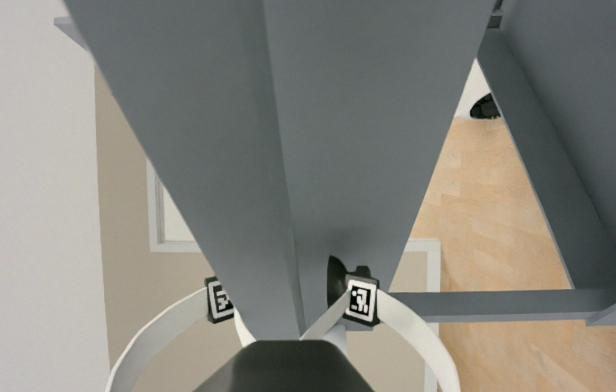

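Request:
move:
  blocking: false
  r2: {"base":{"rotate_rad":-0.4},"pace":"slow"}

Request:
wait:
  seconds: 2

Request:
move:
  blocking: false
  r2: {"base":{"strafe_m":0.28,"translate_m":-0.12},"pace":"slow"}

Request:
wait:
  seconds: 5
  cameras: ["r2_wrist_camera","r2_head_camera"]

Scene clock: 418.10 s.
move: r2 moving
r1: as last shown
r1.lidar_m: 2.90 0.25 1.99 0.25 0.25 0.48 1.33 1.26 2.77 2.88 1.11 0.87
r1.motor_effort: lift_m=+21(21) arm_m=+4(4) wheel_0=-4(5) wheel_1=+3(3) wheel_2=-1(1)
r1.servo_current: wrist_yaw_rad=46(59) wrist_pitch_rad=46(46) wrist_roll_rad=46(59) gripper_m=46(52)
r1.wrist_depth_mm: - 137 - - - 445 240 / - 137 - - - 459 242 / 110 138 211 - - 397 246 / 124 139 - - - 399 248 / - - - - - 402 249 / - - - 203 - 399 247 / - 140 189 183 145 342 244
r2.base_odometry: x=-0.494 y=-1.384 heading=-2.182
r2.turned_by_wheels: -0.122
r2.turned_by_imu: -0.117
r2.base_tilt: forward=-0.7 right=+0.1
r2.lidar_m: 0.57 3.03 2.36 2.19 2.29 2.99 2.83 2.91 2.64 2.50 2.58 0.47
r2.base_status: rotate_rad moving
r2.joint_positions: lift_m=+0.657 arm_m=+0.165 wrist_yaw_rad=+0.014 wrist_pitch_rad=-0.005 wrist_roll_rad=+1.569 gripper_m=+0.030
r2.joint_status: not commanded
r2.measured_speeds: translate_m=+0.002 strafe_m=+0.001 rotate_rad=-0.483 lift_m=+0.001 arm_m=-0.001 wrist_yaw_rad=+0.035 wrist_pitch_rad=-0.001 wrist_roll_rad=+0.000
r2.motor_effort: lift_m=+15(17) arm_m=+6(6) wheel_0=+24(24) wheel_1=+12(14) wheel_2=+15(15)
r2.servo_current: wrist_yaw_rad=72(72) wrist_pitch_rad=39(52) wrist_roll_rad=52(52) gripper_m=59(65)
r2.hand_pose: x=+0.6253 y=-0.0834 z=+0.8369 quat_wxyz=(+0.708, +0.706, +0.003, +0.007) (m; r2's base frame)
r2.wrist_depth_mm: - - - - 116 - - / - - - 132 131 - - / - - - 152 151 - - / - - - 178 178 1661 504 / - - 116 216 207 1863 469 / - - 168 143 189 1756 1229 / - - - - - 368 1160
pictures: none

Scene clock: 419.17 s.
earlier move: r2 done
r1.base_odometry: x=-1.707 y=+2.124 heading=+2.954
r1.turned_by_wheels: +0.000
r1.turned_by_imu: +0.000
r1.base_tilt: forward=-1.6 right=+1.3
r1.lidar_m: 1.10 0.25 1.97 0.25 0.25 0.45 1.36 1.29 2.79 2.88 1.32 0.85
r1.base_status: not commanded
r1.joint_positions: lift_m=+0.750 arm_m=+0.000 wrist_yaw_rad=+3.091 wrist_pitch_rad=+0.002 wrist_roll_rad=+0.000 gripper_m=+0.001
r1.joint_status: not commanded
r1.measured_speeds: all 0
r1.motor_effort: lift_m=+21(21) arm_m=+4(4) wheel_0=-4(5) wheel_1=+3(3) wheel_2=-1(1)
r1.servo_current: wrist_yaw_rad=65(78) wrist_pitch_rad=33(46) wrist_roll_rad=39(72) gripper_m=46(52)
r1.hand_pose: x=-0.1127 y=+0.1018 z=+0.9274 quat_wxyz=(+0.025, -0.001, +0.000, +1.000) (m; r1's base frame)
r1.wrist_depth_mm: - 137 - - - 449 240 / - 137 - - - 455 243 / 110 138 211 - - 397 247 / 124 139 - - - 399 247 / - - - - - 404 248 / - - - 204 - 397 247 / - 140 188 183 145 342 245
r2.base_odometry: x=-0.494 y=-1.384 heading=-2.458
r2.turned_by_wheels: -0.277
r2.turned_by_imu: -0.269
r2.base_tilt: forward=-0.7 right=+0.1
r2.lidar_m: 0.58 3.00 2.69 2.26 2.22 2.49 2.84 2.82 3.07 2.53 2.50 0.59
r2.base_status: done
r2.joint_positions: lift_m=+0.657 arm_m=+0.165 wrist_yaw_rad=-0.001 wrist_pitch_rad=-0.005 wrist_roll_rad=+1.569 gripper_m=+0.030
r2.joint_status: not commanded
r2.measured_speeds: all 0
r2.motor_effort: lift_m=+15(17) arm_m=+4(8) wheel_0=+2(24) wheel_1=+3(14) wheel_2=+5(18)
r2.servo_current: wrist_yaw_rad=52(85) wrist_pitch_rad=46(52) wrist_roll_rad=46(59) gripper_m=65(65)
r2.hand_pose: x=+0.6242 y=-0.0877 z=+0.8369 quat_wxyz=(+0.708, +0.706, -0.002, +0.001) (m; r2's base frame)
r2.wrist_depth_mm: - - - 206 205 1756 - / - - 496 214 213 778 - / - 480 442 219 220 809 - / - 1756 500 228 230 842 - / - - 580 235 238 854 - / - - 185 187 186 1661 - / - - - - - 1576 484
wait: 1.07 of 2 s (r2 has come to rest)
pictures: none

Scene clock: 419.67 s.
move: r2 moving
r1: as last shown
r1.lidar_m: 1.13 0.25 1.98 0.25 0.25 0.46 1.38 1.28 2.79 2.88 1.31 0.84
r1.servo_current: wrist_yaw_rad=52(65) wrist_pitch_rad=39(52) wrist_roll_rad=39(59) gripper_m=52(52)
r1.wrist_depth_mm: - 137 - - - 449 241 / - 138 - - - 459 245 / 110 138 211 - - 399 247 / 124 139 - - - 399 248 / - - - - - 404 249 / - - - 203 - 399 246 / - 139 188 183 145 343 244
r2.base_odometry: x=-0.483 y=-1.390 heading=-2.458
r2.turned_by_wheels: +0.000
r2.turned_by_imu: +0.000
r2.base_tilt: forward=-0.7 right=+0.0
r2.lidar_m: 0.61 2.98 2.71 2.24 2.23 2.47 2.86 2.84 3.07 2.56 2.53 0.59
r2.base_status: translate_m moving; strafe_m moving
r2.joint_positions: lift_m=+0.657 arm_m=+0.165 wrist_yaw_rad=-0.001 wrist_pitch_rad=-0.005 wrist_roll_rad=+1.569 gripper_m=+0.030
r2.joint_status: not commanded
r2.measured_speeds: translate_m=-0.018 strafe_m=+0.045 rotate_rad=-0.002 lift_m=+0.000 arm_m=+0.000 wrist_yaw_rad=+0.000 wrist_pitch_rad=+0.000 wrist_roll_rad=+0.000
r2.motor_effort: lift_m=+15(15) arm_m=+4(4) wheel_0=-11(11) wheel_1=+5(8) wheel_2=+6(8)
r2.servo_current: wrist_yaw_rad=33(52) wrist_pitch_rad=46(52) wrist_roll_rad=46(59) gripper_m=65(65)
r2.hand_pose: x=+0.6242 y=-0.0877 z=+0.8369 quat_wxyz=(+0.708, +0.706, -0.002, +0.001) (m; r2's base frame)
r2.wrist_depth_mm: - - - 208 208 1808 - / - - 521 216 216 778 - / - 480 459 224 224 809 - / - - 500 232 232 831 - / - - 591 239 242 866 - / - - 191 189 186 1708 - / - - - - - 1576 477
pictures: none

Scene clock: 423.50 s.
earlier move: r2 done
r1.base_odometry: x=-1.707 y=+2.124 heading=+2.954
r1.turned_by_wheels: +0.000
r1.turned_by_imu: +0.000
r1.base_tilt: forward=-1.6 right=+1.3
r1.lidar_m: 2.94 0.25 1.97 0.25 0.25 0.43 1.38 1.27 2.80 2.89 1.22 1.01
r1.base_status: not commanded
r1.joint_positions: lift_m=+0.750 arm_m=+0.000 wrist_yaw_rad=+3.091 wrist_pitch_rad=+0.002 wrist_roll_rad=+0.000 gripper_m=+0.001
r1.joint_status: not commanded
r1.measured_speeds: all 0
r1.motor_effort: lift_m=+21(21) arm_m=+4(4) wheel_0=-4(5) wheel_1=+3(3) wheel_2=-1(1)
r1.servo_current: wrist_yaw_rad=59(72) wrist_pitch_rad=26(52) wrist_roll_rad=46(72) gripper_m=39(52)
r1.hand_pose: x=-0.1127 y=+0.1018 z=+0.9274 quat_wxyz=(+0.025, -0.001, +0.000, +1.000) (m; r1's base frame)
r1.wrist_depth_mm: - 137 - - - 445 240 / - 137 - - - 455 243 / 110 138 211 - - 399 246 / 124 139 - - - 402 247 / - - - - - 399 247 / - - - 204 - 397 246 / - 139 188 183 145 343 245
r2.base_odometry: x=-0.225 y=-1.525 heading=-2.459
r2.turned_by_wheels: +0.000
r2.turned_by_imu: -0.002
r2.base_tilt: forward=-0.7 right=+0.0
r2.lidar_m: 0.62 2.97 2.38 1.95 1.92 2.15 2.84 2.83 3.14 2.84 2.81 0.52
r2.base_status: done
r2.joint_positions: lift_m=+0.657 arm_m=+0.165 wrist_yaw_rad=-0.003 wrist_pitch_rad=-0.005 wrist_roll_rad=+1.569 gripper_m=+0.030
r2.joint_status: not commanded
r2.measured_speeds: all 0
r2.motor_effort: lift_m=+15(15) arm_m=+4(5) wheel_0=-9(16) wheel_1=+3(8) wheel_2=+1(8)
r2.servo_current: wrist_yaw_rad=52(59) wrist_pitch_rad=46(52) wrist_roll_rad=46(65) gripper_m=52(65)
r2.hand_pose: x=+0.6240 y=-0.0883 z=+0.8369 quat_wxyz=(+0.708, +0.706, -0.003, +0.001) (m; r2's base frame)
r2.wrist_depth_mm: - 402 118 166 169 715 - / - 480 126 182 182 768 - / - - 544 197 197 - - / - - 1863 211 215 1618 - / - - - 232 236 1756 466 / - - 186 186 187 1708 1229 / - - - - 306 304 307
wait: 3.83 of 5 s (r2 has come to rest)
pictures: r2_head_camera, r2_wrist_camera
Images, in order (width x height): r2_head_camera 420x560, r2_wrist_camera 616x392.

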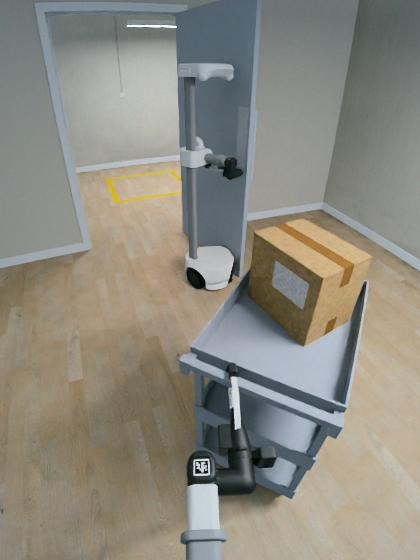

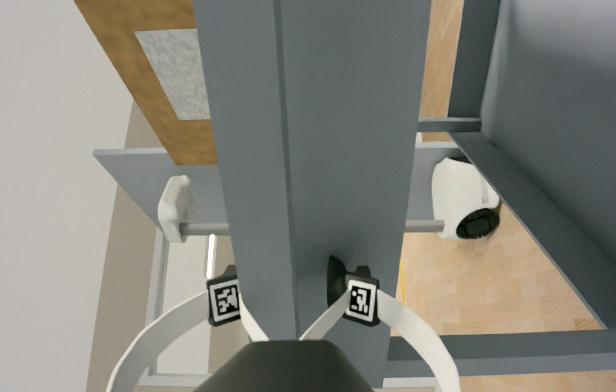

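Request:
move:
  blocking: false
  r2: {"base":{"rotate_rad":-0.5},"pace":"slow"}

Request:
wait:
  seconds: 2

Request:
move:
  blocking: false
  r2: {"base":{"strafe_m":0.38,"translate_m":-0.12}}

Request:
wait:
  seconds: 4

Request:
move:
  blocking: false
  r2: {"base":{"rotate_rad":-0.5},"pace":"slow"}

Request:
wait:
  seconds: 2
  cameras: ["r2_wrist_camera","r2_head_camera","r2_head_left_camera"]

Scene clock: 429.47 s.
move: r2 moving
r1: as last shown
r1.lidar_m: 2.88 0.25 1.96 0.25 0.25 0.45 1.37 1.30 2.79 2.89 1.22 0.99
r1.servo_current: wrist_yaw_rad=46(59) wrist_pitch_rad=46(52) wrist_roll_rad=33(52) gripper_m=46(52)
r1.wrist_depth_mm: - 137 - - - 445 240 / - 137 - - - 455 243 / 110 138 211 - - 399 247 / 124 139 - - - 402 246 / - - - - - 399 247 / - - - 204 - 397 247 / - 139 188 183 145 343 245
r2.base_odometry: x=-0.224 y=-1.525 heading=-2.581
r2.turned_by_wheels: -0.123
r2.turned_by_imu: -0.117
r2.base_tilt: forward=-0.7 right=+0.1
r2.lidar_m: 0.60 2.96 2.61 1.98 1.94 2.03 2.90 2.81 2.99 2.89 2.81 0.55
r2.base_status: rotate_rad moving
r2.joint_positions: lift_m=+0.657 arm_m=+0.165 wrist_yaw_rad=+0.011 wrist_pitch_rad=-0.005 wrist_roll_rad=+1.569 gripper_m=+0.030
r2.joint_status: not commanded
r2.measured_speeds: translate_m=+0.000 strafe_m=+0.001 rotate_rad=-0.493 lift_m=+0.000 arm_m=+0.000 wrist_yaw_rad=+0.001 wrist_pitch_rad=+0.000 wrist_roll_rad=+0.000
r2.motor_effort: lift_m=+15(15) arm_m=+5(5) wheel_0=+17(21) wheel_1=+14(14) wheel_2=+14(14)
r2.servo_current: wrist_yaw_rad=78(78) wrist_pitch_rad=39(52) wrist_roll_rad=52(52) gripper_m=59(65)
r2.hand_pose: x=+0.6251 y=-0.0843 z=+0.8369 quat_wxyz=(+0.708, +0.706, +0.002, +0.006) (m; r2's base frame)
r2.wrist_depth_mm: - 399 387 177 178 707 - / - 452 410 186 187 759 - / - - 484 199 204 788 - / - - 609 213 216 1618 - / - - - 228 232 1708 488 / - - 187 182 186 1661 1205 / - - - - - 1430 1098
pictures: none

Scene clock: 430.67 s.
earlier move: r2 done
r1.base_odometry: x=-1.707 y=+2.124 heading=+2.954
r1.turned_by_wheels: +0.000
r1.turned_by_imu: +0.000
r1.base_tilt: forward=-1.6 right=+1.3
r1.lidar_m: 2.90 0.25 1.96 0.25 0.25 0.45 1.36 1.28 2.79 2.85 1.53 1.06
r1.base_status: not commanded
r1.joint_positions: lift_m=+0.750 arm_m=+0.000 wrist_yaw_rad=+3.091 wrist_pitch_rad=+0.002 wrist_roll_rad=+0.000 gripper_m=+0.001
r1.joint_status: not commanded
r1.measured_speeds: all 0
r1.motor_effort: lift_m=+21(21) arm_m=+3(4) wheel_0=-4(5) wheel_1=+3(3) wheel_2=-1(1)
r1.servo_current: wrist_yaw_rad=33(65) wrist_pitch_rad=46(52) wrist_roll_rad=52(59) gripper_m=46(52)
r1.hand_pose: x=-0.1127 y=+0.1018 z=+0.9274 quat_wxyz=(+0.025, -0.001, +0.000, +1.000) (m; r1's base frame)
r1.wrist_depth_mm: - 137 - - - 445 240 / - 137 - - - 459 242 / 110 137 211 - - 399 247 / 124 139 - - - 399 248 / - - - - - 404 247 / - - - 204 - 399 246 / - 139 187 183 145 340 244
r2.base_odometry: x=-0.225 y=-1.525 heading=-2.958
r2.turned_by_wheels: -0.376
r2.turned_by_imu: -0.366
r2.base_tilt: forward=-0.7 right=+0.1
r2.lidar_m: 0.51 0.84 2.99 2.33 1.94 1.94 2.20 2.84 2.79 3.19 2.81 0.64
r2.base_status: done
r2.joint_positions: lift_m=+0.657 arm_m=+0.165 wrist_yaw_rad=+0.003 wrist_pitch_rad=-0.005 wrist_roll_rad=+1.569 gripper_m=+0.030
r2.joint_status: not commanded
r2.measured_speeds: all 0
r2.motor_effort: lift_m=+15(15) arm_m=+4(6) wheel_0=+4(21) wheel_1=+4(14) wheel_2=+8(15)
r2.servo_current: wrist_yaw_rad=59(78) wrist_pitch_rad=46(52) wrist_roll_rad=46(59) gripper_m=59(72)
r2.hand_pose: x=+0.6245 y=-0.0866 z=+0.8369 quat_wxyz=(+0.708, +0.706, -0.001, +0.003) (m; r2's base frame)
r2.wrist_depth_mm: - - - 293 324 322 319 / - - - 291 - 1756 1255 / - - - 274 286 1921 517 / - - - 258 268 854 - / - - 488 220 252 842 - / - - 189 186 187 788 - / - 1756 517 - - - -
wait: 1.20 of 2 s (r2 has come to rest)
pictures: none

Scene clock: 431.17 s.
move: r2 moving
r1: as last shown
r1.lidar_m: 2.93 0.25 1.98 0.25 0.25 0.45 1.37 1.29 2.78 2.87 1.49 1.07
r1.motor_effort: lift_m=+21(21) arm_m=+4(4) wheel_0=-4(5) wheel_1=+3(3) wheel_2=-1(1)
r1.servo_current: wrist_yaw_rad=52(59) wrist_pitch_rad=39(52) wrist_roll_rad=52(59) gripper_m=46(52)
r1.wrist_depth_mm: - 137 - - - 452 242 / - 138 - - - 459 243 / 110 138 210 - - 397 247 / 124 139 - - - 402 247 / - - - - - 399 247 / - - - 204 - 399 247 / - 139 188 183 145 342 244
r2.base_odometry: x=-0.210 y=-1.553 heading=-2.957
r2.turned_by_wheels: +0.000
r2.turned_by_imu: +0.000
r2.base_tilt: forward=-0.7 right=+0.1
r2.lidar_m: 0.52 1.12 2.96 2.28 1.91 1.91 2.19 2.83 2.83 3.18 2.82 0.64
r2.base_status: translate_m moving; strafe_m moving
r2.joint_positions: lift_m=+0.657 arm_m=+0.165 wrist_yaw_rad=+0.002 wrist_pitch_rad=-0.005 wrist_roll_rad=+1.569 gripper_m=+0.030
r2.joint_status: not commanded
r2.measured_speeds: translate_m=-0.038 strafe_m=+0.117 rotate_rad=+0.007 lift_m=+0.000 arm_m=+0.000 wrist_yaw_rad=-0.004 wrist_pitch_rad=+0.000 wrist_roll_rad=+0.000
r2.motor_effort: lift_m=+15(15) arm_m=+4(5) wheel_0=-12(13) wheel_1=+7(9) wheel_2=+7(10)
r2.servo_current: wrist_yaw_rad=46(59) wrist_pitch_rad=52(52) wrist_roll_rad=59(59) gripper_m=59(65)
r2.hand_pose: x=+0.6244 y=-0.0870 z=+0.8369 quat_wxyz=(+0.708, +0.706, -0.001, +0.002) (m; r2's base frame)
r2.wrist_depth_mm: - - - 303 320 327 324 / - - - 291 - 1756 1229 / - - - 273 282 1983 - / - - 691 258 266 788 - / - - 488 220 250 820 - / - - 190 186 187 809 - / - 1808 525 - - - -
pictures: none

Scene clock: 433.47 s.
earlier move: r2 done
r1.base_odometry: x=-1.707 y=+2.124 heading=+2.954
r1.turned_by_wheels: +0.000
r1.turned_by_imu: +0.000
r1.base_tilt: forward=-1.6 right=+1.3
r1.lidar_m: 2.92 0.25 1.97 0.25 0.25 0.45 1.39 1.29 2.78 2.90 1.27 1.08
r1.base_status: not commanded
r1.joint_positions: lift_m=+0.750 arm_m=+0.000 wrist_yaw_rad=+3.091 wrist_pitch_rad=+0.002 wrist_roll_rad=+0.000 gripper_m=+0.001
r1.joint_status: not commanded
r1.measured_speeds: all 0
r1.motor_effort: lift_m=+21(21) arm_m=+4(4) wheel_0=-5(5) wheel_1=+3(4) wheel_2=+0(1)
r1.servo_current: wrist_yaw_rad=59(72) wrist_pitch_rad=33(52) wrist_roll_rad=33(65) gripper_m=52(59)
r1.hand_pose: x=-0.1127 y=+0.1018 z=+0.9274 quat_wxyz=(+0.025, -0.001, +0.000, +1.000) (m; r1's base frame)
r1.wrist_depth_mm: - 137 - - - 449 241 / - 137 - - - 459 243 / 110 138 210 - - 399 247 / 124 139 - - - 402 248 / - - - - - 402 247 / - - - 204 - 399 247 / - 140 187 184 145 342 244
r2.base_odometry: x=-0.037 y=-1.877 heading=-2.958
r2.turned_by_wheels: +0.000
r2.turned_by_imu: -0.003
r2.base_tilt: forward=-0.7 right=+0.1
r2.lidar_m: 0.64 2.03 2.80 1.91 1.60 1.59 1.80 3.00 3.01 3.42 3.17 0.61
r2.base_status: done
r2.joint_positions: lift_m=+0.657 arm_m=+0.165 wrist_yaw_rad=-0.002 wrist_pitch_rad=-0.005 wrist_roll_rad=+1.569 gripper_m=+0.030
r2.joint_status: not commanded
r2.measured_speeds: all 0
r2.motor_effort: lift_m=+15(15) arm_m=-5(5) wheel_0=-4(26) wheel_1=+3(10) wheel_2=+1(10)
r2.servo_current: wrist_yaw_rad=46(59) wrist_pitch_rad=46(52) wrist_roll_rad=52(59) gripper_m=59(65)
r2.hand_pose: x=+0.6242 y=-0.0879 z=+0.8369 quat_wxyz=(+0.708, +0.706, -0.002, +0.001) (m; r2's base frame)
r2.wrist_depth_mm: - - 473 239 240 - - / - - 488 240 241 820 - / - - 530 242 241 820 - / - - 580 242 241 - - / - - - 242 242 1808 517 / - - 185 185 190 247 245 / - - - - - 1464 1229
wait: 2.30 of 4 s (r2 has come to rest)
pictures: none

Scene clock: 433.97 s.
move: r2 moving
r1: as last shown
r1.lidar_m: 2.93 0.25 1.97 0.25 0.25 0.46 1.37 1.28 2.79 2.86 1.24 1.10
r1.motor_effort: lift_m=+21(21) arm_m=+4(4) wheel_0=-4(5) wheel_1=+3(3) wheel_2=-1(1)
r1.servo_current: wrist_yaw_rad=33(72) wrist_pitch_rad=46(46) wrist_roll_rad=52(65) gripper_m=46(59)
r1.wrist_depth_mm: - 137 - - - 449 240 / - 137 - - - 459 244 / 110 138 211 - - 399 246 / 124 139 - - - 402 248 / - - - - - 402 248 / - - - 203 - 399 247 / - 139 188 183 145 343 245
r2.base_odometry: x=-0.037 y=-1.877 heading=-3.081
r2.turned_by_wheels: -0.124
r2.turned_by_imu: -0.120
r2.base_tilt: forward=-0.7 right=+0.0
r2.lidar_m: 0.61 2.02 2.79 2.11 1.63 1.58 1.73 2.54 3.02 3.25 3.23 0.61
r2.base_status: rotate_rad moving
r2.joint_positions: lift_m=+0.657 arm_m=+0.165 wrist_yaw_rad=+0.006 wrist_pitch_rad=-0.005 wrist_roll_rad=+1.569 gripper_m=+0.030
r2.joint_status: not commanded
r2.measured_speeds: translate_m=+0.000 strafe_m=+0.001 rotate_rad=-0.485 lift_m=+0.000 arm_m=+0.000 wrist_yaw_rad=+0.011 wrist_pitch_rad=+0.000 wrist_roll_rad=+0.000
r2.motor_effort: lift_m=+15(15) arm_m=-4(5) wheel_0=+12(13) wheel_1=+10(10) wheel_2=+15(15)
r2.servo_current: wrist_yaw_rad=46(52) wrist_pitch_rad=39(46) wrist_roll_rad=59(59) gripper_m=59(65)
r2.hand_pose: x=+0.6248 y=-0.0857 z=+0.8369 quat_wxyz=(+0.708, +0.706, +0.000, +0.004) (m; r2's base frame)
r2.wrist_depth_mm: - - - 264 267 1921 - / - - 517 259 260 842 - / - - 521 256 257 866 - / - - 559 251 251 842 - / - - 597 220 247 - - / - - 193 187 187 1708 452 / - 1863 - - 243 243 242
pictures: none

Scene clock: 435.17 s.
earlier move: r2 done
r1.base_odometry: x=-1.707 y=+2.124 heading=+2.954
r1.turned_by_wheels: +0.000
r1.turned_by_imu: +0.000
r1.base_tilt: forward=-1.6 right=+1.2
r1.lidar_m: 2.89 0.25 1.98 0.25 0.25 0.44 1.36 1.25 2.79 2.90 1.27 1.23
r1.base_status: not commanded
r1.joint_positions: lift_m=+0.750 arm_m=+0.000 wrist_yaw_rad=+3.091 wrist_pitch_rad=+0.002 wrist_roll_rad=+0.000 gripper_m=+0.001
r1.joint_status: not commanded
r1.measured_speeds: all 0
r1.motor_effort: lift_m=+21(21) arm_m=+4(4) wheel_0=-4(5) wheel_1=+3(4) wheel_2=+0(1)
r1.servo_current: wrist_yaw_rad=65(72) wrist_pitch_rad=39(52) wrist_roll_rad=39(65) gripper_m=46(59)
r1.hand_pose: x=-0.1127 y=+0.1018 z=+0.9274 quat_wxyz=(+0.025, -0.001, +0.000, +1.000) (m; r1's base frame)
r1.wrist_depth_mm: - 137 - - - 445 240 / - 137 - - - 459 243 / 110 138 211 - - 399 246 / 124 139 - - - 402 248 / - - - - - 404 248 / - - - 203 - 399 247 / - 139 187 183 144 340 245
r2.base_odometry: x=-0.037 y=-1.877 heading=+2.827
r2.turned_by_wheels: -0.375
r2.turned_by_imu: -0.364
r2.base_tilt: forward=-0.7 right=+0.1
r2.lidar_m: 0.55 0.74 2.05 2.80 1.89 1.60 1.59 1.79 3.03 3.03 3.45 0.73
r2.base_status: done
r2.joint_positions: lift_m=+0.657 arm_m=+0.165 wrist_yaw_rad=-0.003 wrist_pitch_rad=-0.005 wrist_roll_rad=+1.569 gripper_m=+0.030
r2.joint_status: not commanded
r2.measured_speeds: all 0
r2.motor_effort: lift_m=+15(15) arm_m=+5(5) wheel_0=+5(17) wheel_1=+4(10) wheel_2=+5(16)
r2.servo_current: wrist_yaw_rad=46(65) wrist_pitch_rad=46(52) wrist_roll_rad=52(59) gripper_m=59(65)
r2.hand_pose: x=+0.6240 y=-0.0881 z=+0.8369 quat_wxyz=(+0.708, +0.707, -0.003, +0.001) (m; r2's base frame)
r2.wrist_depth_mm: - - - - - 1756 1205 / - - - 442 - 1756 469 / - - - 349 - 1808 - / - - - 293 - - - / - - - 213 283 750 - / - - 185 174 186 788 - / - - 488 - - - -
wait: 1.20 of 2 s (r2 has come to rest)
pictures: r2_head_camera, r2_head_left_camera, r2_wrist_camera
Images, in order (width x height): r2_head_camera 420x560, r2_head_left_camera 420x672, r2_wrist_camera 616x392.

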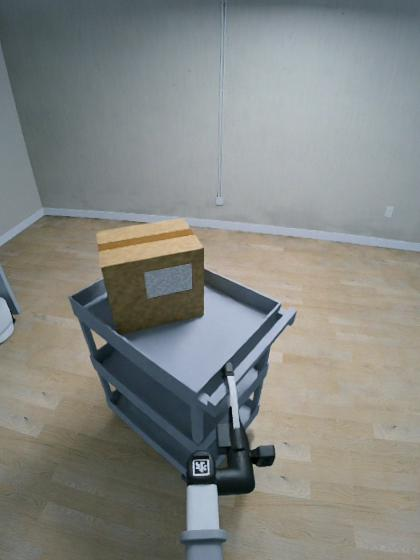

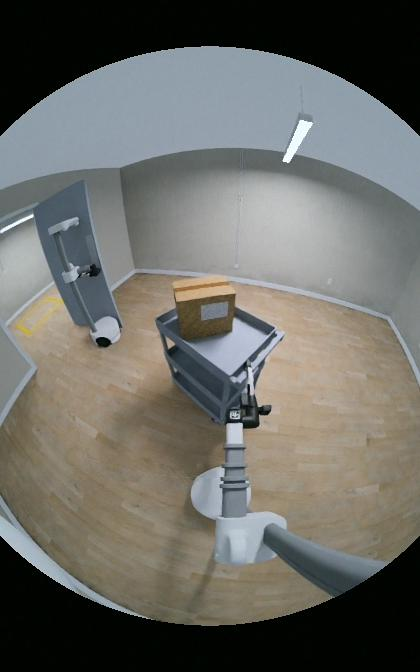

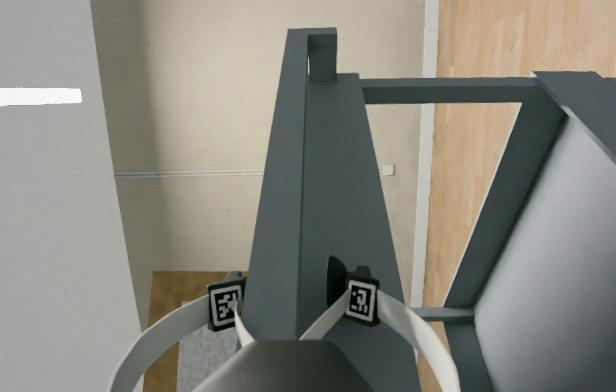

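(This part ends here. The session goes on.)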